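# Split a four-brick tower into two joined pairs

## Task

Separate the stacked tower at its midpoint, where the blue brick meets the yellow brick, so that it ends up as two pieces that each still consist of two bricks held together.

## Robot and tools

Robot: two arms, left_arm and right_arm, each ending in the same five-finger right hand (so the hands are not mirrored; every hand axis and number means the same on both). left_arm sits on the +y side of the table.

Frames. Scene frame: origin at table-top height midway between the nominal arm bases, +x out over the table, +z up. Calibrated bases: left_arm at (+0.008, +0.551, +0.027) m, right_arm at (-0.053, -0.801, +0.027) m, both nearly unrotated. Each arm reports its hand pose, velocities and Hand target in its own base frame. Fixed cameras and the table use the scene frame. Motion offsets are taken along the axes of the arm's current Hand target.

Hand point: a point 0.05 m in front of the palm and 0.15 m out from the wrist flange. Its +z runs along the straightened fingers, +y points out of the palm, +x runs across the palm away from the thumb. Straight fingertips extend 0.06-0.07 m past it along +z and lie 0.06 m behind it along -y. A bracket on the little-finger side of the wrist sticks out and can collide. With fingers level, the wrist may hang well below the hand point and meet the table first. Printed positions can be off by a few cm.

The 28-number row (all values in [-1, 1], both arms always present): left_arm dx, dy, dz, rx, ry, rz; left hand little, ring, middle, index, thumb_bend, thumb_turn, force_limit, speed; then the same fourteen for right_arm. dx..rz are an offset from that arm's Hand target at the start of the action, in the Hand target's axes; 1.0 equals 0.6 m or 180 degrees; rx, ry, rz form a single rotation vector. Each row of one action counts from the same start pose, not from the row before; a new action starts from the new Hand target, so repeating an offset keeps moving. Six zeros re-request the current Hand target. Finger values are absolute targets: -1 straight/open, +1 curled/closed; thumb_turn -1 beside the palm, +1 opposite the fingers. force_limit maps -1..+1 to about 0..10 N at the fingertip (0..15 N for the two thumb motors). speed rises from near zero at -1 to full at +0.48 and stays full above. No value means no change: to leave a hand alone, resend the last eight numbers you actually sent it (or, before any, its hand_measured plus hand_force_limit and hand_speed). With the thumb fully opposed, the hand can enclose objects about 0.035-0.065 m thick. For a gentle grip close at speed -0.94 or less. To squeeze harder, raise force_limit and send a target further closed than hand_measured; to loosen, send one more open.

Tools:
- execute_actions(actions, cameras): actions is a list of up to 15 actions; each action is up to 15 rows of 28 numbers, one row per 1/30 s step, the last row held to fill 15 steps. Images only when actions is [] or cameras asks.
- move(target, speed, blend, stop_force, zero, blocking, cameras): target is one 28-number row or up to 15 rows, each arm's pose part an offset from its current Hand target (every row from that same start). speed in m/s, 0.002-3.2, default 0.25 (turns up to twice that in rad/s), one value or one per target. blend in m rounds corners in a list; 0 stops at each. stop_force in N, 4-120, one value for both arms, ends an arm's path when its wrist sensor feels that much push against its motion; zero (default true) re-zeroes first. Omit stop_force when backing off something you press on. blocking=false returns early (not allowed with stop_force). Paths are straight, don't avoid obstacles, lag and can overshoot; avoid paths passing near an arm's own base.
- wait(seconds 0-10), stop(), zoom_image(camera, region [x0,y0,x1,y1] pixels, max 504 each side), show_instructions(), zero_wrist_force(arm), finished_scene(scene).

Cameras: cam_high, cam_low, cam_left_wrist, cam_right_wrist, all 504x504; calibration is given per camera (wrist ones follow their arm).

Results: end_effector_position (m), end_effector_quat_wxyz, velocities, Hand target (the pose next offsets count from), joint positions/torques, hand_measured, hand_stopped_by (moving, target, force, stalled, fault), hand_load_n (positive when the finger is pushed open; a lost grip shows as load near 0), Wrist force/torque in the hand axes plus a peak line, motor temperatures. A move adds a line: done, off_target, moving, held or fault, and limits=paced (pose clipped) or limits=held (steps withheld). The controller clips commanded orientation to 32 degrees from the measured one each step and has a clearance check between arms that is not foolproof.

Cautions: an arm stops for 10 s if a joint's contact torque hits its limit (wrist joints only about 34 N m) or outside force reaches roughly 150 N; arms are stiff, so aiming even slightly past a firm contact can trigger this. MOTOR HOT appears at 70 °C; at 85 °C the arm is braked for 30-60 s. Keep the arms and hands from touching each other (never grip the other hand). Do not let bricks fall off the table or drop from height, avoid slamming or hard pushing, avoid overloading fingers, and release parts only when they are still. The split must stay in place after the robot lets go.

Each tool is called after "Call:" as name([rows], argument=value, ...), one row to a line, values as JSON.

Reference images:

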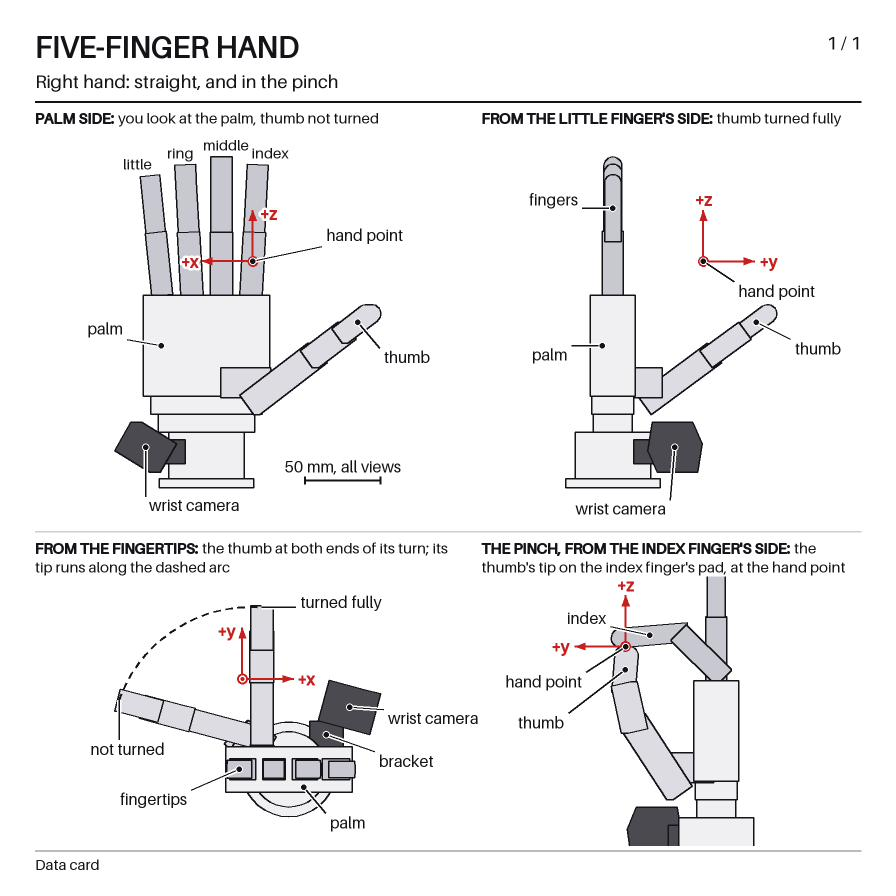

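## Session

Call:
execute_actions(actions=[])

Scene clock: 0.00 s.
left_arm: end_effector_position=(-0.0040, +0.6296, +0.5781) hand_measured=(-1.000, -1.000, -1.000, -1.000, -1.000, -1.000) hand_load_n=(+0.0, +0.0, +0.0, +0.0, +0.0, +0.0) hand_stopped_by=(target, target, target, target, target, target) hand_force_limit=0.00 hand_speed=-0.80 end_effector_quat_wxyz=(+0.007, -0.610, +0.789, +0.080) | right_arm: end_effector_position=(+0.0726, -0.5541, +0.6221) hand_measured=(-1.000, -1.000, -1.000, -1.000, -1.000, -1.000) hand_load_n=(+0.0, +0.0, +0.0, +0.0, +0.0, +0.0) hand_stopped_by=(target, target, target, target, target, target) hand_force_limit=0.00 hand_speed=-0.80 end_effector_quat_wxyz=(+0.076, +0.713, +0.697, -0.006)
Joint positions: left_arm=[1.125 -1.446 1.354 1.579 1.434 -1.756] | right_arm=[-1.958 -1.546 1.385 1.66 1.436 -1.932]
Joint velocities: within noise
Joint torques (N m): no reading
Motor temperatures (°C): left_arm=[31 32 25 28 32 33] | right_arm=[34 28 25 42 38 32]
Wrist force (N): no reading
Wrist torque (N m): no reading
Wrist force, peak (N): no reading
Hand target: left_arm -0.0040, +0.6296, +0.5781; +0.007, -0.610, +0.789, +0.080 | right_arm +0.0726, -0.5541, +0.6221; +0.076, +0.713, +0.697, -0.006
camera_calibration:
cam_left_wrist: T_world_to_cam=[[-0.997602, 0.0188165, 0.0665981, -0.0523247], [0.0565061, 0.777063, 0.626881, -0.851106], [-0.0399552, 0.629141, -0.776263, 0.1668], [0, 0, 0, 1]] pos_world=[0.00255792, 0.557407, 0.666507]
cam_right_wrist: T_world_to_cam=[[0.977448, 0.192541, 0.086733, -0.0161105], [0.108006, -0.808742, 0.578161, -0.815489], [0.181464, -0.555755, -0.8113, 0.295681], [0, 0, 0, 1]] pos_world=[0.0501693, -0.492092, 0.712767]

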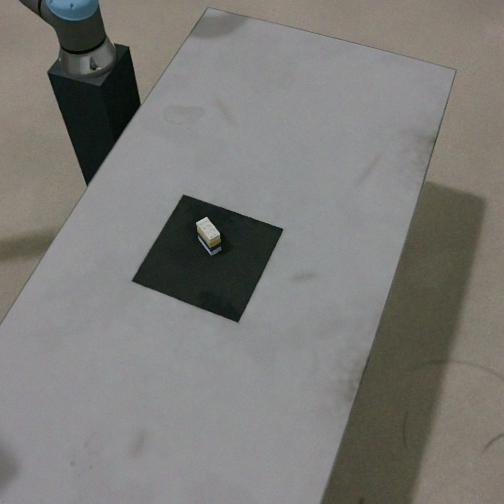

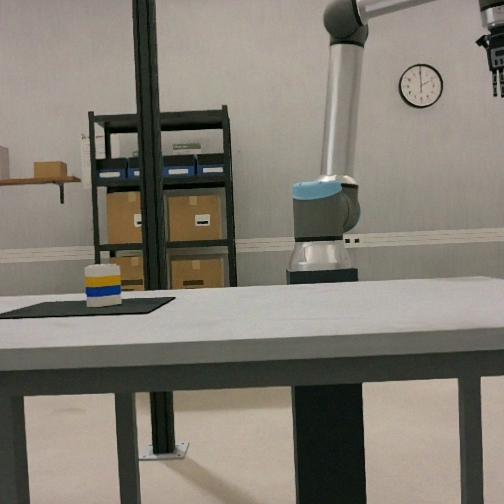

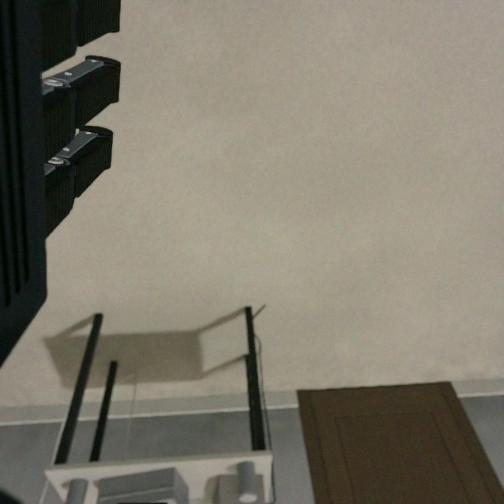

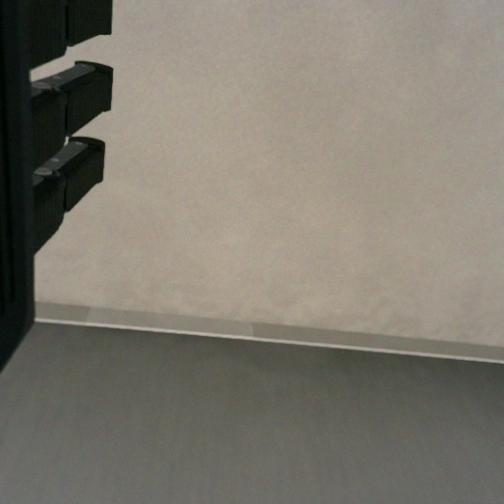

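Call:
zoom_image(camera="cam_high", region=[160, 190, 260, 290])

Call:
zoom_image(camera="cam_low", region=[60, 240, 160, 340])

Scaled by 5.040 from the camera's 504x504 image, which has a finer 720x720 frame.

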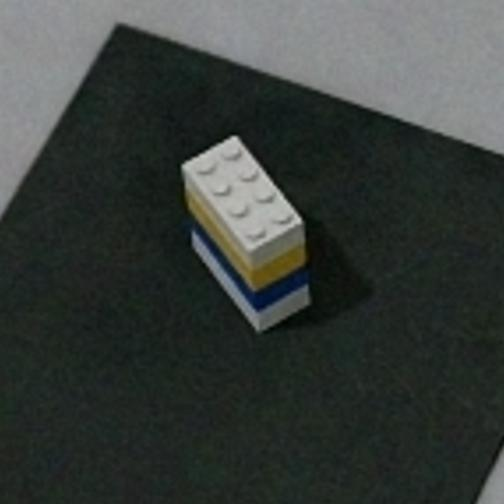

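Scaled by 5.040 from the camera's 504x504 image, which has a finer 720x720 frame.

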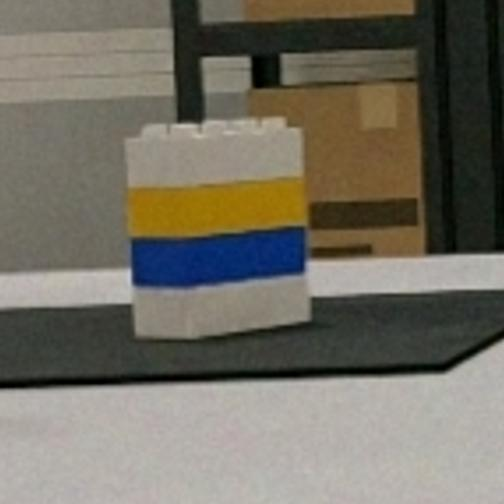

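Call:
move([
  [0.2582,-0.8479,-0.082,0.3643,-0.007,-0.0946,-1,-1,-1,-1,-1,1,0,0,0.2462,0.5653,0.0993,-0.03,-0.2254,-0.439,-1,-1,-1,-1,-1,1,0,0],
  [0.5887,-0.9607,0.0034,0.371,0.2306,-0.2119,-1,-1,-1,-1,-1,1,0,0,0.887,0.8698,0.2242,-0.0566,-0.4515,-0.8797,-1,-1,-1,-1,-1,1,0,0],
], speed=0.4, blend=[0.06,0], cameras=["cam_high"])

Scene clock: 183.67 s.
left_arm: end_effector_position=(+0.4600, +0.1502, +0.4696) hand_measured=(-1.000, -1.000, -1.000, -1.000, -1.000, +1.000) hand_load_n=(+0.0, +0.0, +0.0, +0.0, +0.0, +0.0) hand_stopped_by=(target, target, target, target, target, target) hand_force_limit=0.00 hand_speed=0.00 end_effector_quat_wxyz=(-0.092, +0.701, -0.431, +0.560) | right_arm: end_effector_position=(+0.6196, -0.0499, +0.4802) hand_measured=(-1.000, -1.000, -1.000, -1.000, -1.000, +1.000) hand_load_n=(+0.0, +0.0, +0.0, +0.0, +0.0, +0.0) hand_stopped_by=(target, target, target, target, target, target) hand_force_limit=0.00 hand_speed=0.00 end_effector_quat_wxyz=(-0.354, +0.615, -0.609, +0.353)
Joint positions: left_arm=[0.292 -1.895 1.949 0.401 2.199 -3.719] | right_arm=[-0.614 -1.756 1.789 0.584 1.043 -3.488]
Joint torques (N m): left_arm=[-11.12 -29.14 -36.42 -1.83 -2.58 -2.94] | right_arm=[19.12 -20.43 -47.27 -1.5 0.81 -3.09]
Wrist force (N): left_arm=[1.9 -1.9 1.8] | right_arm=[1.4 0.6 -0.5]
Wrist torque (N m): left_arm=[0.03 0.02 0.17] | right_arm=[0.06 -0.17 0.33]
Wrist force, peak (N): left_arm=[1.2 -3.5 1.3] | right_arm=[1.1 1.2 -0.5]
Hand target: left_arm +0.4600, +0.1501, +0.4696; -0.092, +0.701, -0.431, +0.560 | right_arm +0.6197, -0.0498, +0.4802; -0.354, +0.616, -0.609, +0.353
Off the commanded pose: left_arm 0.000 m, 0 deg | right_arm 0.000 m, 0 deg.
move: done
Images, in order (width x height): cam_high 504x504.

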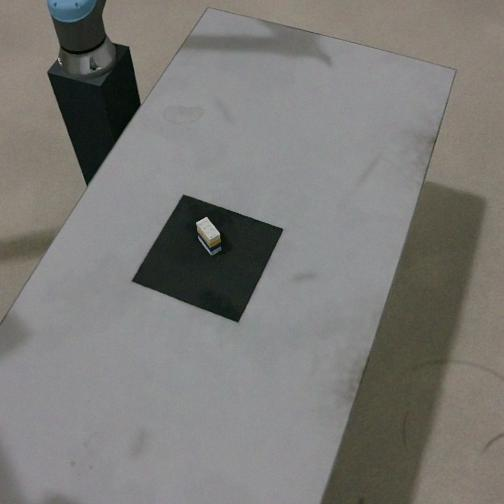

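Call:
move(target=[0.2121,0.2195,0.3741,0,0.125,-0.2165,-1,-1,-1,-1,-1,1,0,0,-0.95,0.1498,0.2405,0,-0.1924,-0.1111,-1,-1,-0.4,-0.4,-1,1,0,0], speed=0.4)

Scene clock: 195.53 s.
left_arm: end_effector_position=(+0.5883, -0.0998, +0.3993) hand_measured=(-1.000, -1.000, -1.000, -1.000, -1.000, +1.000) hand_load_n=(+0.0, +0.0, +0.0, -0.5, +0.0, +0.0) hand_stopped_by=(target, target, target, target, target, target) hand_force_limit=0.00 hand_speed=0.00 end_effector_quat_wxyz=(+0.183, +0.684, -0.183, +0.682) | right_arm: end_effector_position=(+0.6945, +0.5203, +0.3286) hand_measured=(-1.000, -1.000, -0.400, -0.400, -1.000, +1.000) hand_load_n=(+0.0, -0.5, +0.0, +0.0, +0.0, +0.0) hand_stopped_by=(target, target, target, target, target, target) hand_force_limit=0.00 hand_speed=0.00 end_effector_quat_wxyz=(-0.453, +0.787, -0.362, +0.210)
Joint positions: left_arm=[-0.236 -1.855 2.247 -0.39 1.859 -4.712] | right_arm=[0.316 -1.305 1.58 0.284 1.236 -3.347]
Joint torques (N m): left_arm=[-12.7 -2.85 -34.5 -4.92 -2.54 -3.13] | right_arm=[16 -55.91 -46.16 2.61 1.16 3.74]
Wrist force (N): left_arm=[2.5 -0.4 2.6] | right_arm=[0.2 1.6 -0.2]
Wrist torque (N m): left_arm=[-0.07 -0.07 0.19] | right_arm=[0.14 0.08 -0.02]
Wrist force, peak (N): left_arm=[2.2 -0.2 3.4] | right_arm=[4.1 0.4 -0.6]
Hand target: left_arm +0.5884, -0.0999, +0.3993; +0.183, +0.684, -0.183, +0.682 | right_arm +0.6945, +0.5205, +0.3286; -0.453, +0.787, -0.362, +0.210
Off the commanded pose: left_arm 0.000 m, 0 deg | right_arm 0.000 m, 0 deg.
move: done

Call:
move(target=[0,0,0,0,0,0,-1,-1,-1,-1,-1,1,0,0,-0.2648,0.0378,0.2963,0,-0.0707,-0.0408,-1,-1,-0.4,-0.4,-1,1,0,0], speed=0.3, cameras=["cam_right_wrist", "cam_high"])

Call:
zoom_image(camera="cam_right_wrist", region=[100, 60, 400, 360])

Scene clock: 202.70 s.
left_arm: end_effector_position=(+0.5884, -0.0999, +0.3993) hand_measured=(-1.000, -1.000, -1.000, -1.000, -1.000, +1.000) hand_load_n=(+0.0, +0.0, +0.0, +0.0, +0.0, +0.5) hand_stopped_by=(target, target, target, target, target, target) hand_force_limit=0.00 hand_speed=0.00 end_effector_quat_wxyz=(+0.183, +0.684, -0.183, +0.682) | right_arm: end_effector_position=(+0.6997, +0.7334, +0.2195) hand_measured=(-1.000, -1.000, -0.400, -0.400, -1.000, +1.000) hand_load_n=(+0.0, +0.0, +0.0, +0.0, +0.0, +0.0) hand_stopped_by=(target, target, target, target, target, target) hand_force_limit=0.00 hand_speed=0.00 end_effector_quat_wxyz=(-0.476, +0.827, -0.259, +0.150)
Joint positions: left_arm=[-0.236 -1.855 2.247 -0.391 1.858 -4.712] | right_arm=[0.521 -1.003 1.343 0.231 1.193 -3.376]
Joint torques (N m): left_arm=[-11.05 -4.09 -34.73 -4.94 -3.13 -3.24] | right_arm=[18.1 -81.79 -45.89 2.66 -2.79 -3.19]
Wrist force (N): left_arm=[2.5 -0.4 2.7] | right_arm=[0.5 1.4 -0.4]
Wrist torque (N m): left_arm=[-0.09 -0.08 0.19] | right_arm=[0.09 0.05 0.26]
Wrist force, peak (N): left_arm=[2.8 -0.8 2.9] | right_arm=[1.0 1.4 -1.3]
Hand target: left_arm +0.5884, -0.0999, +0.3993; +0.183, +0.684, -0.183, +0.682 | right_arm +0.6998, +0.7336, +0.2194; -0.476, +0.827, -0.259, +0.150
Off the commanded pose: left_arm 0.000 m, 0 deg | right_arm 0.000 m, 0 deg.
move: done
camera_calibration:
cam_right_wrist: T_world_to_cam=[[-0.11455, -0.531975, -0.838976, 0.65663], [-0.992835, 0.0902211, 0.0783498, 0.611531], [0.0340132, 0.84194, -0.538499, -0.4111], [0, 0, 0, 1]] pos_world=[0.696349, 0.640259, 0.281606]
Images, in order (width x height): cam_high 504x504, cam_right_wrist 504x504.

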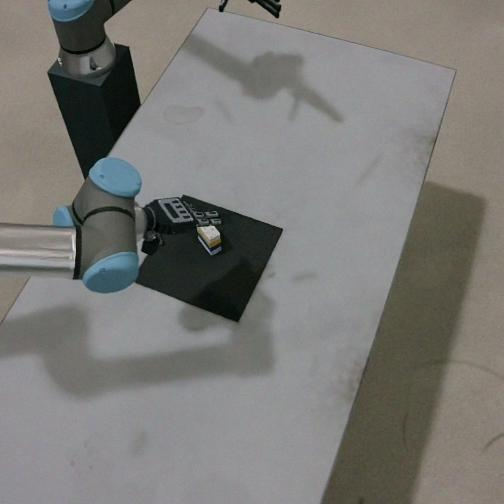

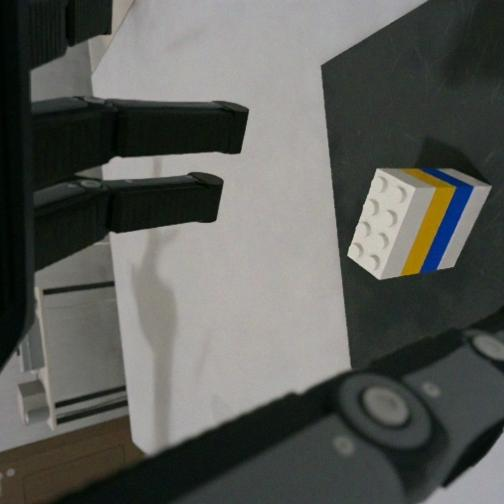

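Scaled by 1.680 from the camera's 504x504 image, which has a finer 720x720 frame.

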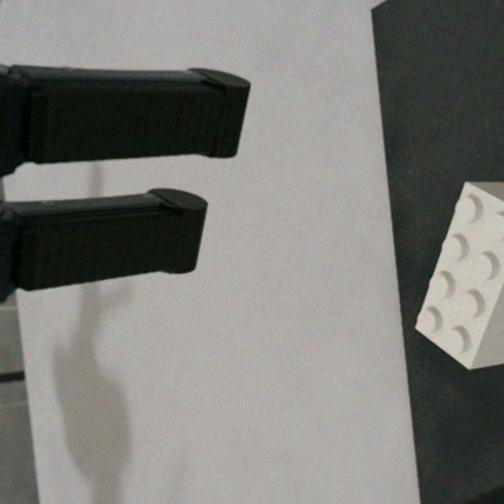

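Call:
zoom_image(camera="cam_right_wrist", region=[330, 140, 504, 314])

Scaled by 2.897 from the camera's 504x504 image, which has a finer 720x720 frame.

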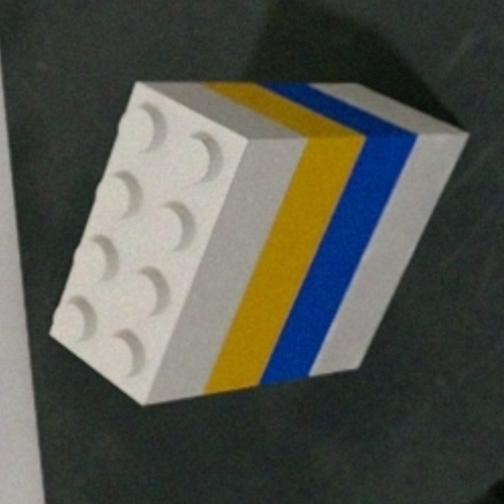

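Call:
move(target=[0,0,0,0,0,0,-1,-1,-1,-1,-1,1,0,0,-0.1115,0.0567,0.2335,0,-0.0053,-0.0031,-1,-1,-0.4,-0.4,-1,1,0,0], speed=0.2, cameras=["cam_right_wrist", "cam_low", "cam_high"])

Call:
zoom_image(camera="cam_right_wrist", region=[200, 140, 504, 444])

Call:
zoom_image(camera="cam_low", region=[20, 200, 160, 340])

Scene clock: 246.53 s.
left_arm: end_effector_position=(+0.5884, -0.0999, +0.3993) hand_measured=(-1.000, -1.000, -1.000, -1.000, -1.000, +1.000) hand_load_n=(+0.0, +0.0, +0.0, +0.0, +0.0, +0.0) hand_stopped_by=(target, target, target, target, target, target) hand_force_limit=0.00 hand_speed=0.00 end_effector_quat_wxyz=(+0.183, +0.684, -0.183, +0.682) | right_arm: end_effector_position=(+0.7044, +0.8570, +0.1196) hand_measured=(-1.000, -1.000, -0.400, -0.400, -1.000, +1.000) hand_load_n=(+0.0, +0.0, +0.0, +0.0, +0.0, +0.0) hand_stopped_by=(target, target, target, target, target, target) hand_force_limit=0.00 hand_speed=0.00 end_effector_quat_wxyz=(-0.477, +0.830, -0.251, +0.145)
Joint positions: left_arm=[-0.236 -1.855 2.247 -0.391 1.858 -4.712] | right_arm=[0.636 -0.796 1.173 0.176 1.273 -3.322]
Joint torques (N m): left_arm=[-12.45 -5.33 -35.43 -5.01 -3.19 -3.06] | right_arm=[17.21 -92.4 -45.8 2.5 1.19 3.79]
Wrist force (N): left_arm=[2.5 -0.5 2.9] | right_arm=[-0.2 1.3 -0.9]
Wrist torque (N m): left_arm=[-0.11 -0.08 0.18] | right_arm=[0.15 0.15 -0.05]
Wrist force, peak (N): left_arm=[2.8 -0.4 3.0] | right_arm=[-0.1 2.0 -0.9]
Hand target: left_arm +0.5884, -0.0999, +0.3993; +0.183, +0.684, -0.183, +0.682 | right_arm +0.7044, +0.8572, +0.1195; -0.477, +0.830, -0.251, +0.145
Off the commanded pose: left_arm 0.000 m, 0 deg | right_arm 0.000 m, 0 deg.
move: done
camera_calibration:
cam_right_wrist: T_world_to_cam=[[-0.1042, -0.534145, -0.838947, 0.633702], [-0.994399, 0.0709522, 0.0783336, 0.630358], [0.0176836, 0.84241, -0.538547, -0.557904], [0, 0, 0, 1]] pos_world=[0.702725, 0.763748, 0.181806]
Images, in order (width x height): cam_high 504x504, cam_low 504x504, cam_right_wrist 504x504.

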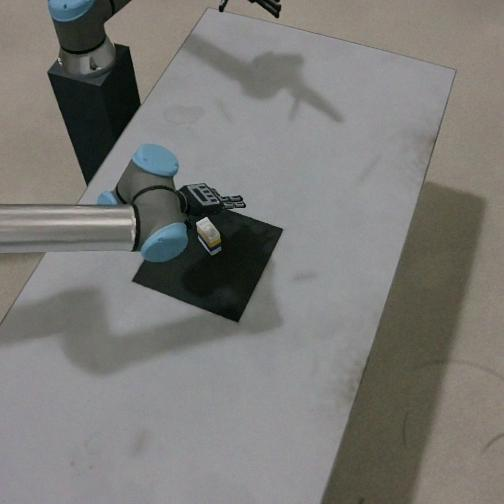

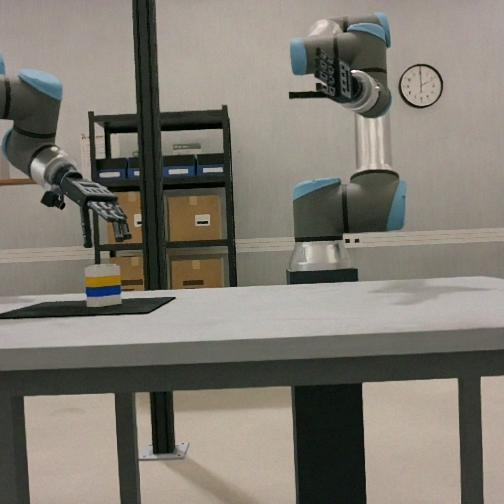

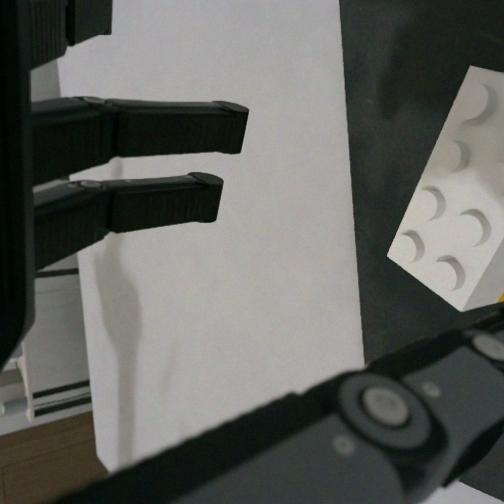

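Scaled by 1.658 from the camera's 504x504 image, which has a finer 720x720 frame.

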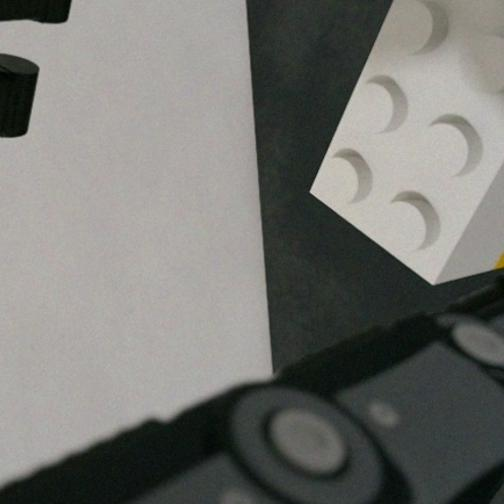

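Scaled by 3.600 from the camera's 504x504 image, which has a finer 720x720 frame.

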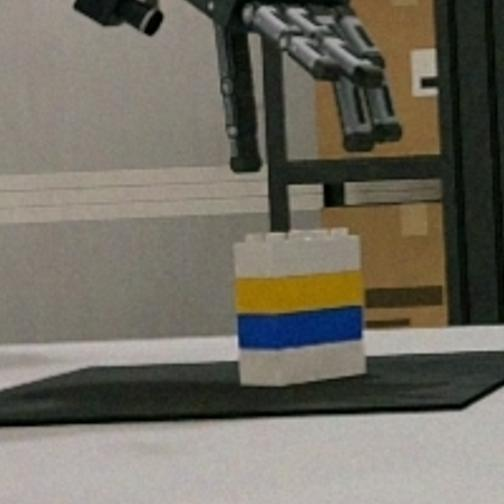

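Call:
move(target=[0,0,0,0,0,0,-1,-1,-1,-1,-1,1,0,0,0.0055,0.117,0.066,0,0.0048,0.0028,-1,-1,-0.4,-0.4,-1,1,0,0], speed=0.08, stop_force=10, cameras=["cam_right_wrist", "cam_low", "cam_high"])

Call:
zoom_image(camera="cam_low", region=[50, 220, 150, 320])

Call:
zoom_image(camera="cam_high", region=[160, 170, 270, 280])

Scene clock: 275.43 s.
left_arm: end_effector_position=(+0.5884, -0.0999, +0.3993) hand_measured=(-1.000, -1.000, -1.000, -1.000, -1.000, +1.000) hand_load_n=(+0.0, +0.0, +0.0, +0.0, +0.0, +0.5) hand_stopped_by=(target, target, target, target, target, target) hand_force_limit=0.00 hand_speed=0.00 end_effector_quat_wxyz=(+0.183, +0.684, -0.183, +0.682) | right_arm: end_effector_position=(+0.7067, +0.8544, +0.0389) hand_measured=(-1.000, -1.000, -0.400, -0.400, -1.000, +1.000) hand_load_n=(+0.5, +0.0, +0.0, +0.0, +0.0, +0.0) hand_stopped_by=(target, target, target, target, target, target) hand_force_limit=0.00 hand_speed=0.00 end_effector_quat_wxyz=(-0.476, +0.827, -0.258, +0.149)
Joint positions: left_arm=[-0.236 -1.855 2.247 -0.391 1.858 -4.712] | right_arm=[0.636 -0.739 1.224 0.066 1.288 -3.313]
Joint torques (N m): left_arm=[-13.53 -8.49 -35.08 -4.88 -3.2 -2.94] | right_arm=[-14.98 -92.99 -29.58 -2.52 1.23 3.6]
Wrist force (N): left_arm=[2.6 -0.7 2.7] | right_arm=[0.2 0.8 -0.5]
Wrist torque (N m): left_arm=[-0.13 -0.10 0.19] | right_arm=[0.04 0.07 0.02]
Wrist force, peak (N): left_arm=[2.6 -0.5 3.0] | right_arm=[-0.1 1.5 -0.7]
Hand target: left_arm +0.5884, -0.0999, +0.3993; +0.183, +0.684, -0.183, +0.682 | right_arm +0.7067, +0.8544, +0.0389; -0.476, +0.827, -0.258, +0.149
Off the commanded pose: left_arm 0.000 m, 0 deg | right_arm 0.000 m, 0 deg.
move: done
camera_calibration:
cam_right_wrist: T_world_to_cam=[[-0.113485, -0.53222, -0.838965, 0.569807], [-0.993014, 0.0882295, 0.0783516, 0.623446], [0.0323212, 0.841996, -0.538515, -0.609257], [0, 0, 0, 1]] pos_world=[0.703446, 0.761248, 0.101106]
Images, in order (width x height): cam_high 504x504, cam_low 504x504, cam_right_wrist 504x504.

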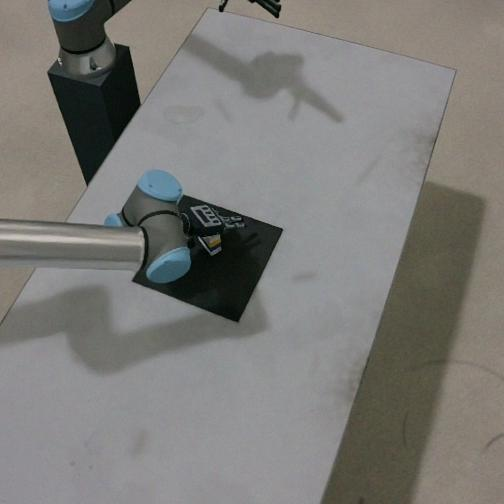

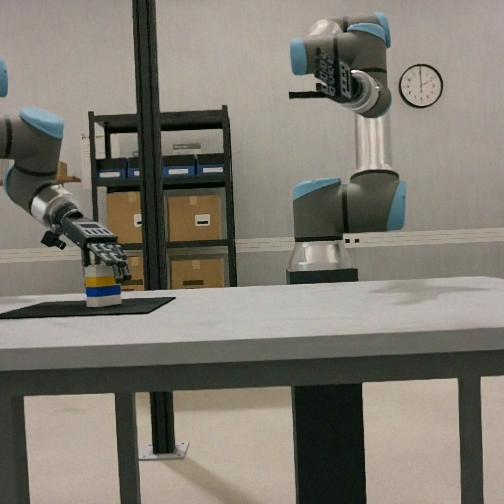

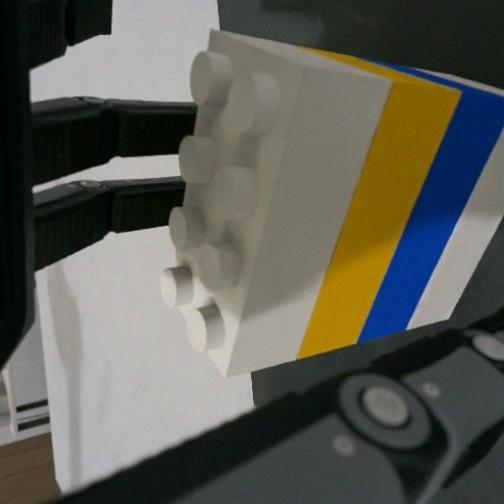

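Scaled by 5.040 from the camera's 504x504 image, which has a finer 720x720 frame.

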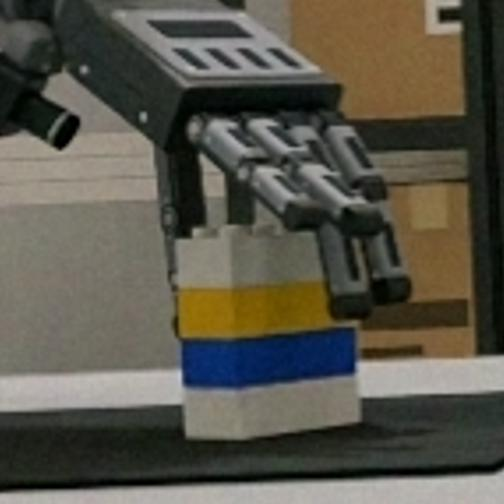

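Scaled by 4.582 from the camera's 504x504 image, which has a finer 720x720 frame.

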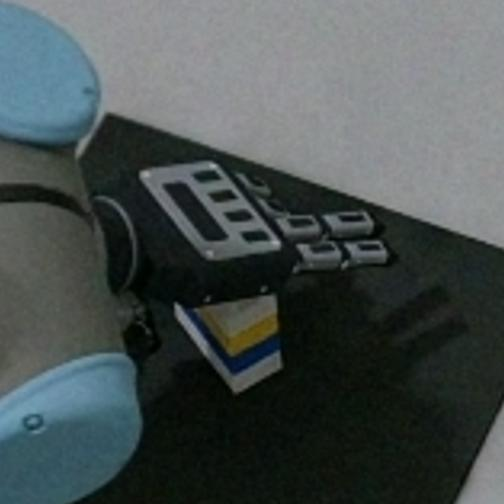

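Call:
move([
  [0,0,0,0,0,0,-1,-1,-1,-1,-1,1,0,0,0,-0.0039,0,0,0,0,-1,-1,-0.4,-0.4,-1,1,0,0],
  [0,0,0,0,0,0,-1,-1,-1,-1,-1,1,0,0,0,-0.0039,0,0,0,0,-1,-1,-0.4,-0.4,-0.55,1,-0.8,-0.85],
  [0,0,0,0,0,0,-1,-1,-1,-1,-1,1,0,0,0,-0.0039,0,0,0,0,-1,-1,0.3,0.3,-0.55,1,-0.6,-0.85],
], cameras=["cam_right_wrist", "cam_low"])

Call:
zoom_image(camera="cam_low", region=[50, 220, 150, 320])

Scene clock: 315.83 s.
left_arm: end_effector_position=(+0.5884, -0.0999, +0.3993) hand_measured=(-1.000, -1.000, -1.000, -1.000, -1.000, +1.000) hand_load_n=(+0.0, +0.0, +0.0, +0.0, +0.0, +0.5) hand_stopped_by=(target, target, target, target, target, target) hand_force_limit=0.00 hand_speed=0.00 end_effector_quat_wxyz=(+0.183, +0.684, -0.183, +0.682) | right_arm: end_effector_position=(+0.7073, +0.8554, +0.0410) hand_measured=(-1.000, -1.000, +0.016, +0.042, -0.552, +1.000) hand_load_n=(+0.0, +0.0, +2.0, +5.0, +4.5, -1.5) hand_stopped_by=(target, target, force, force, target, target) hand_force_limit=-0.60 hand_speed=-0.85 end_effector_quat_wxyz=(-0.476, +0.827, -0.258, +0.149)
Joint positions: left_arm=[-0.236 -1.855 2.247 -0.391 1.858 -4.712] | right_arm=[0.636 -0.739 1.22 0.07 1.288 -3.313]
Joint torques (N m): left_arm=[-13 -12.09 -35.41 -4.71 -3.13 -2.75] | right_arm=[16.62 -93.57 -41.91 2.72 1.19 3.61]
Wrist force (N): left_arm=[2.6 -0.4 2.8] | right_arm=[-0.1 0.1 -1.2]
Wrist torque (N m): left_arm=[-0.09 -0.09 0.20] | right_arm=[0.09 0.12 0.01]
Wrist force, peak (N): left_arm=[2.8 -0.6 2.9] | right_arm=[0.0 1.3 -1.0]
Hand target: left_arm +0.5884, -0.0999, +0.3993; +0.183, +0.684, -0.183, +0.682 | right_arm +0.7073, +0.8554, +0.0410; -0.476, +0.827, -0.258, +0.149
Off the commanded pose: left_arm 0.000 m, 0 deg | right_arm 0.000 m, 0 deg.
move: done
camera_calibration:
cam_right_wrist: T_world_to_cam=[[-0.113485, -0.53222, -0.838965, 0.572043], [-0.993014, 0.0882295, 0.0783516, 0.623905], [0.0323212, 0.841996, -0.538515, -0.60896], [0, 0, 0, 1]] pos_world=[0.704146, 0.762148, 0.103106]
Images, in order (width x height): cam_low 504x504, cam_right_wrist 504x504.

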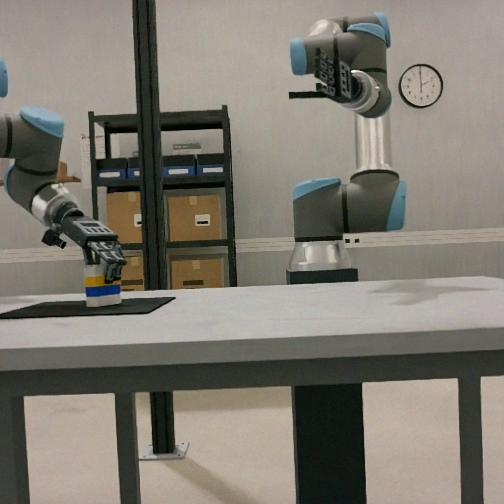

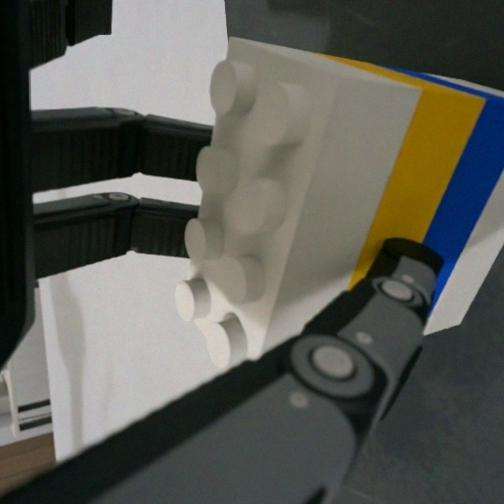

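Scaled by 5.040 from the camera's 504x504 image, which has a finer 720x720 frame.

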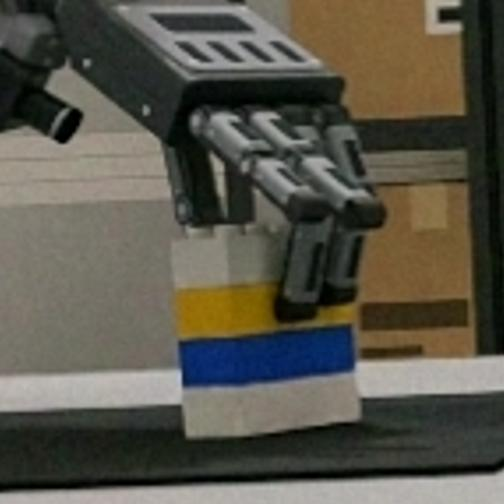

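Call:
move(target=[0,0,0,0,0,0,-1,-1,-1,-1,-1,1,0,0,0,0,0,0,0,0,-1,-1,0.4,0.35,-0.55,1,0.3,-0.9])

Scene clock: 329.93 s.
left_arm: end_effector_position=(+0.5884, -0.0999, +0.3993) hand_measured=(-1.000, -1.000, -1.000, -1.000, -1.000, +1.000) hand_load_n=(+0.0, +0.0, +0.0, +0.0, +0.0, +0.5) hand_stopped_by=(target, target, target, target, target, target) hand_force_limit=0.00 hand_speed=0.00 end_effector_quat_wxyz=(+0.183, +0.684, -0.183, +0.682) | right_arm: end_effector_position=(+0.7073, +0.8554, +0.0410) hand_measured=(-1.000, -1.000, +0.030, +0.050, -0.552, +1.000) hand_load_n=(+0.0, +0.0, +10.0, +4.5, +8.0, -0.5) hand_stopped_by=(target, target, force, force, target, target) hand_force_limit=0.30 hand_speed=-0.90 end_effector_quat_wxyz=(-0.476, +0.827, -0.258, +0.149)
Joint positions: left_arm=[-0.236 -1.855 2.247 -0.391 1.858 -4.712] | right_arm=[0.636 -0.739 1.22 0.07 1.288 -3.313]
Joint torques (N m): left_arm=[-12.62 -15.95 -35.34 -4.87 -2.82 -2.75] | right_arm=[16.21 -93.35 -40.32 2.57 0.63 3.43]
Wrist force (N): left_arm=[2.3 -0.6 2.7] | right_arm=[-0.2 -1.7 -1.6]
Wrist torque (N m): left_arm=[-0.10 -0.05 0.17] | right_arm=[0.00 0.15 -0.07]
Wrist force, peak (N): left_arm=[2.8 -0.5 2.9] | right_arm=[-0.2 -1.7 -1.6]
Hand target: left_arm +0.5884, -0.0999, +0.3993; +0.183, +0.684, -0.183, +0.682 | right_arm +0.7073, +0.8554, +0.0410; -0.476, +0.827, -0.258, +0.149
Off the commanded pose: left_arm 0.000 m, 0 deg | right_arm 0.000 m, 0 deg.
move: done

Call:
move([
  [0,0,0,0,0,0,-1,-1,-1,-1,-1,1,0,0,0,0,0,0,0,0,-1,-1,0.4,0.4,-0.55,1,0.35,-0.9],
  [0,0,0,0,0,0,-1,-1,-1,-1,-1,1,0,0,0,-0.1155,-0.0667,0,0,0,-1,-1,0.4,0.4,-0.55,1,0.35,-0.9],
], speed=[0.1,0.12], cameras=["cam_right_wrist", "cam_low"])

Scene clock: 349.33 s.
left_arm: end_effector_position=(+0.5884, -0.0999, +0.3993) hand_measured=(-1.000, -1.000, -1.000, -1.000, -1.000, +1.000) hand_load_n=(+0.0, +0.0, +0.0, +0.0, +0.0, +0.0) hand_stopped_by=(target, target, target, target, target, target) hand_force_limit=0.00 hand_speed=0.00 end_effector_quat_wxyz=(+0.183, +0.684, -0.183, +0.682) | right_arm: end_effector_position=(+0.7073, +0.8556, +0.1208) hand_measured=(-1.000, -1.000, +0.030, +0.058, -0.552, +1.000) hand_load_n=(+0.0, +0.0, +8.0, +7.0, +10.0, -1.0) hand_stopped_by=(target, target, force, force, target, target) hand_force_limit=0.35 hand_speed=-0.90 end_effector_quat_wxyz=(-0.476, +0.827, -0.258, +0.149)
Joint positions: left_arm=[-0.236 -1.855 2.247 -0.391 1.858 -4.712] | right_arm=[0.636 -0.797 1.173 0.174 1.288 -3.313]
Joint torques (N m): left_arm=[-13.94 -18.49 -34.98 -4.82 -2.74 -2.63] | right_arm=[11.25 -110.69 -46.25 4.23 0.08 -1.76]
Wrist force (N): left_arm=[2.3 -0.4 2.7] | right_arm=[0.3 1.4 -0.4]
Wrist torque (N m): left_arm=[-0.09 -0.05 0.18] | right_arm=[0.10 0.06 -0.03]
Wrist force, peak (N): left_arm=[2.9 -0.6 2.9] | right_arm=[-0.4 -2.3 -2.3]
Hand target: left_arm +0.5884, -0.0999, +0.3993; +0.183, +0.684, -0.183, +0.682 | right_arm +0.7073, +0.8556, +0.1210; -0.476, +0.827, -0.258, +0.149
Off the commanded pose: left_arm 0.000 m, 0 deg | right_arm 0.000 m, 0 deg.
move: done
camera_calibration:
cam_right_wrist: T_world_to_cam=[[-0.113568, -0.532214, -0.838958, 0.639205], [-0.993004, 0.088274, 0.0784224, 0.617572], [0.0323207, 0.841995, -0.538516, -0.566238], [0, 0, 0, 1]] pos_world=[0.704146, 0.762448, 0.182907]
Images, in order (width x height): cam_low 504x504, cam_right_wrist 504x504.

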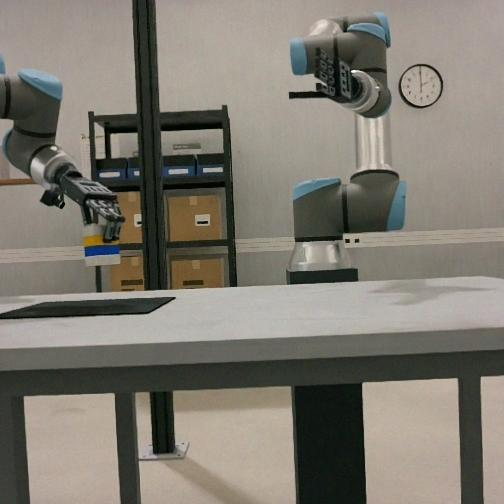

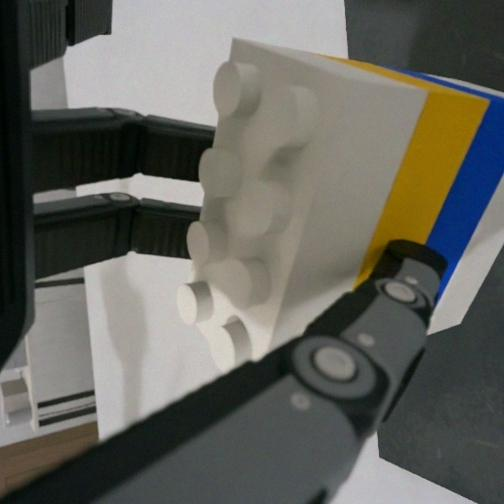

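Call:
move([
  [0.0300,0.24,0.058,-0.004,0,0,-1,-1,-0.4,-0.4,-1,1,0,0,0.0208,-0.1873,-0.209,0,0,0,-1,-1,0.4,0.4,-0.55,1,0.35,-0.9],
  [0.0865,0.6846,0.1664,-0.0102,0,0,-1,-1,-0.4,-0.4,-1,1,0,0,0.0982,-0.2425,-0.5327,0.2374,-0.0234,0.5154,-1,-1,0.4,0.4,-0.55,1,0.35,-0.9],
], speed=0.3, blend=[0.05,0], cameras=["all"])

Call:
zoom_image(camera="cam_left_wrist", region=[200, 100, 504, 404])

Scene clock: 377.10 s.
left_arm: end_effector_position=(+0.4694, -0.5055, +0.4512) hand_measured=(-1.000, -1.000, -0.400, -0.400, -1.000, +1.000) hand_load_n=(+0.0, +0.0, +0.0, +0.0, +0.0, +0.0) hand_stopped_by=(target, target, target, target, target, target) hand_force_limit=0.00 hand_speed=0.00 end_effector_quat_wxyz=(+0.194, +0.681, -0.194, +0.679) | right_arm: end_effector_position=(+0.6397, +0.6552, +0.4074) hand_measured=(-1.000, -1.000, +0.030, +0.058, -0.552, +1.000) hand_load_n=(+0.0, +0.0, +8.0, +7.0, +10.0, -2.0) hand_stopped_by=(target, target, force, force, target, target) hand_force_limit=0.35 hand_speed=-0.90 end_effector_quat_wxyz=(+0.682, -0.187, +0.682, +0.185)
Joint positions: left_arm=[-1.283 -1.848 2.146 -0.296 0.844 -4.714] | right_arm=[0.541 -1.37 1.89 -0.519 1.579 -1.574]
Joint torques (N m): left_arm=[-11.98 -4.38 -55.55 -4.52 -3.13 -3.17] | right_arm=[17.18 -67.31 -31.05 -5.94 1.48 3.39]
Wrist force (N): left_arm=[2.7 -0.4 2.4] | right_arm=[2.1 0.8 -0.1]
Wrist torque (N m): left_arm=[-0.07 -0.09 0.21] | right_arm=[0.04 0.09 -0.06]
Wrist force, peak (N): left_arm=[2.7 -0.5 3.2] | right_arm=[-0.1 3.0 -1.1]
Hand target: left_arm +0.4694, -0.5055, +0.4512; +0.194, +0.681, -0.194, +0.679 | right_arm +0.6397, +0.6551, +0.4074; +0.682, -0.187, +0.683, +0.185
Off the commanded pose: left_arm 0.000 m, 0 deg | right_arm 0.000 m, 0 deg.
move: done
camera_calibration:
cam_left_wrist: T_world_to_cam=[[-0.492603, -0.839004, 0.231115, -0.295128], [-0.552932, 0.0966684, -0.8276, 0.682064], [0.672018, -0.535469, -0.511532, -0.240933], [0, 0, 0, 1]] pos_world=[0.393666, -0.44256, 0.50944]
cam_right_wrist: T_world_to_cam=[[-0.507715, 0.835297, -0.21096, -0.134339], [-0.492163, -0.0802331, 0.866798, 0.0144704], [0.707108, 0.543913, 0.451838, -0.88068], [0, 0, 0, 1]] pos_world=[0.561651, 0.592387, 0.357041]

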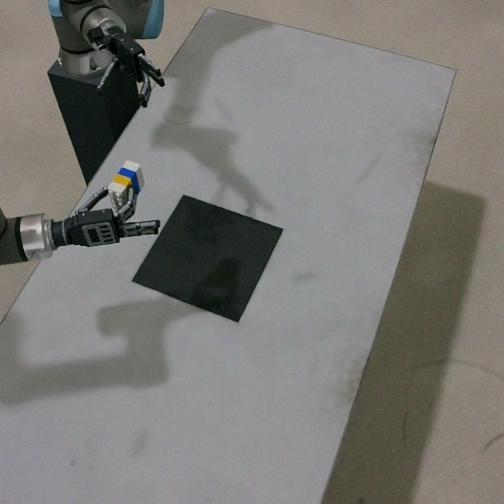

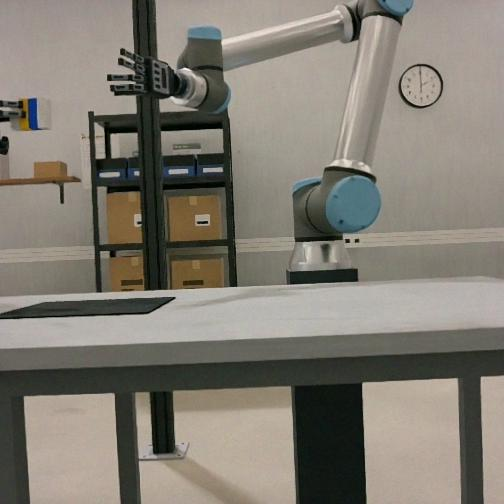

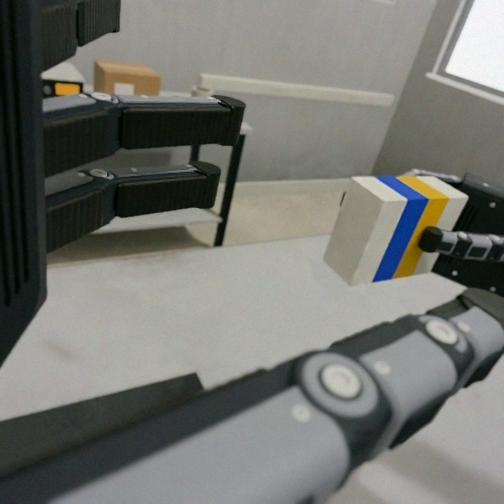

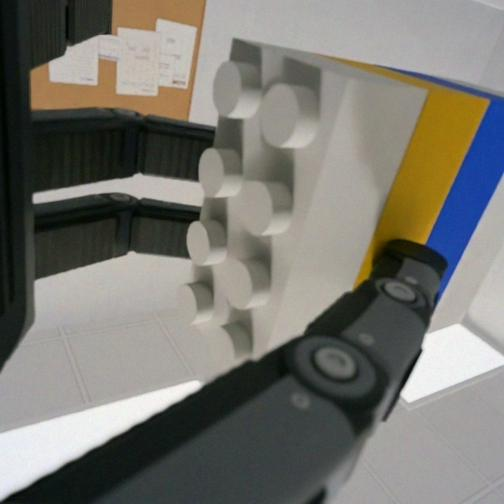

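Scaled by 1.658 from the camera's 504x504 image, which has a finer 720x720 frame.

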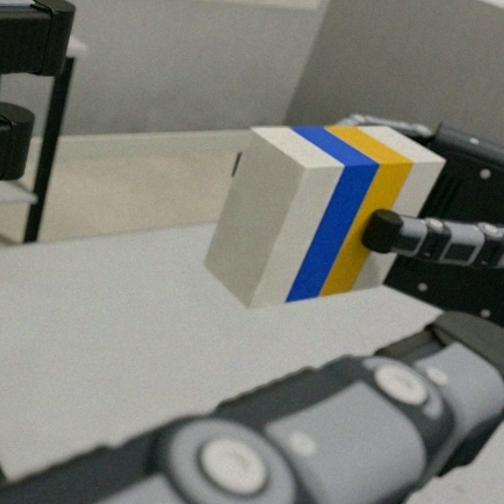

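Call:
zoom_image(camera="cam_low", region=[0, 70, 80, 150])

Scaled by 6.300 from the camera's 504x504 image, which has a finer 720x720 frame.

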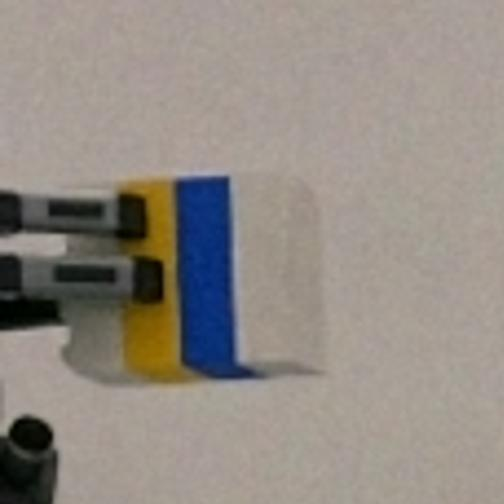

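Call:
move(target=[-0.1282,0.0505,0.2183,-0.0188,0.011,-0.019,-1,-1,-0.4,-0.4,-1,1,0,0,0,0,0,0,0,0,-1,-1,0.4,0.4,-0.55,1,0.35,-0.9], speed=0.15, cameras=["cam_left_wrist", "cam_high"])

Call:
zoom_image(camera="cam_left_wrist", region=[200, 60, 504, 364])

Call:
zoom_image(camera="cam_high", region=[50, 110, 190, 250])

Scene clock: 466.60 s.
left_arm: end_effector_position=(+0.5644, -0.6002, +0.3742) hand_measured=(-1.000, -1.000, -0.400, -0.400, -1.000, +1.000) hand_load_n=(+0.0, +0.0, +0.0, +0.0, +0.0, +0.0) hand_stopped_by=(target, target, target, target, target, target) hand_force_limit=0.00 hand_speed=0.00 end_effector_quat_wxyz=(+0.238, +0.668, -0.190, +0.679) | right_arm: end_effector_position=(+0.6397, +0.6551, +0.4074) hand_measured=(-1.000, -1.000, +0.030, +0.058, -0.552, +1.000) hand_load_n=(+0.0, +0.0, +8.0, +6.5, +10.0, -1.5) hand_stopped_by=(target, target, force, force, target, target) hand_force_limit=0.35 hand_speed=-0.90 end_effector_quat_wxyz=(+0.682, -0.187, +0.683, +0.185)
Joint positions: left_arm=[-1.126 -1.541 2.055 -0.554 1.059 -4.752] | right_arm=[0.541 -1.37 1.89 -0.519 1.579 -1.573]
Joint torques (N m): left_arm=[7.67 -22.15 -52.3 -5.07 2.66 -3.34] | right_arm=[17.38 -68.59 -31.99 -5.72 1.63 3.9]
Wrist force (N): left_arm=[2.6 -0.9 2.9] | right_arm=[2.1 1.0 -1.0]
Wrist torque (N m): left_arm=[-0.21 -0.05 0.18] | right_arm=[0.12 0.11 -0.05]
Wrist force, peak (N): left_arm=[2.4 -0.7 3.5] | right_arm=[2.5 1.2 -0.2]
Hand target: left_arm +0.5646, -0.6004, +0.3741; +0.238, +0.668, -0.190, +0.679 | right_arm +0.6397, +0.6551, +0.4074; +0.682, -0.187, +0.683, +0.185
Off the commanded pose: left_arm 0.000 m, 0 deg | right_arm 0.000 m, 0 deg.
move: done
camera_calibration:
cam_left_wrist: T_world_to_cam=[[-0.539962, -0.790715, 0.288464, -0.275703], [-0.549784, 0.0718322, -0.832213, 0.665051], [0.637322, -0.607956, -0.473509, -0.433098], [0, 0, 0, 1]] pos_world=[0.492788, -0.529079, 0.427919]
Images, in order (width x height): cam_high 504x504, cam_left_wrist 504x504.

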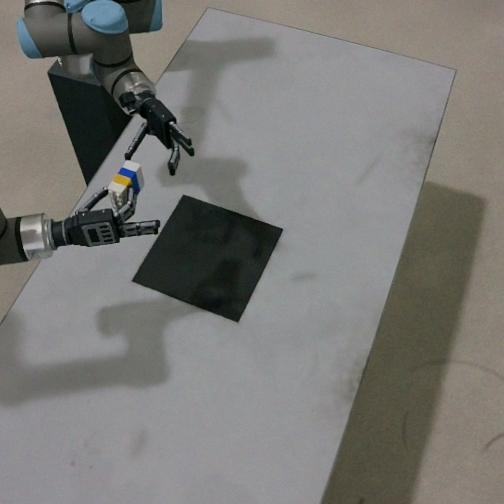

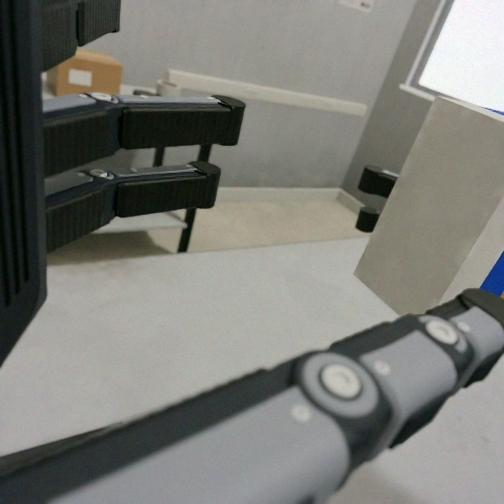

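Scaled by 1.658 from the camera's 504x504 image, which has a finer 720x720 frame.

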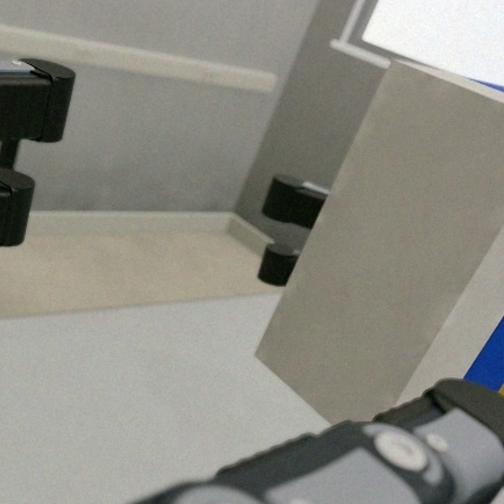

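Scaled by 3.600 from the camera's 504x504 image, which has a finer 720x720 frame.

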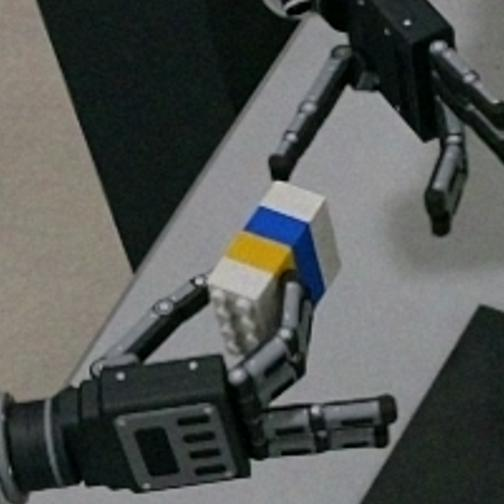

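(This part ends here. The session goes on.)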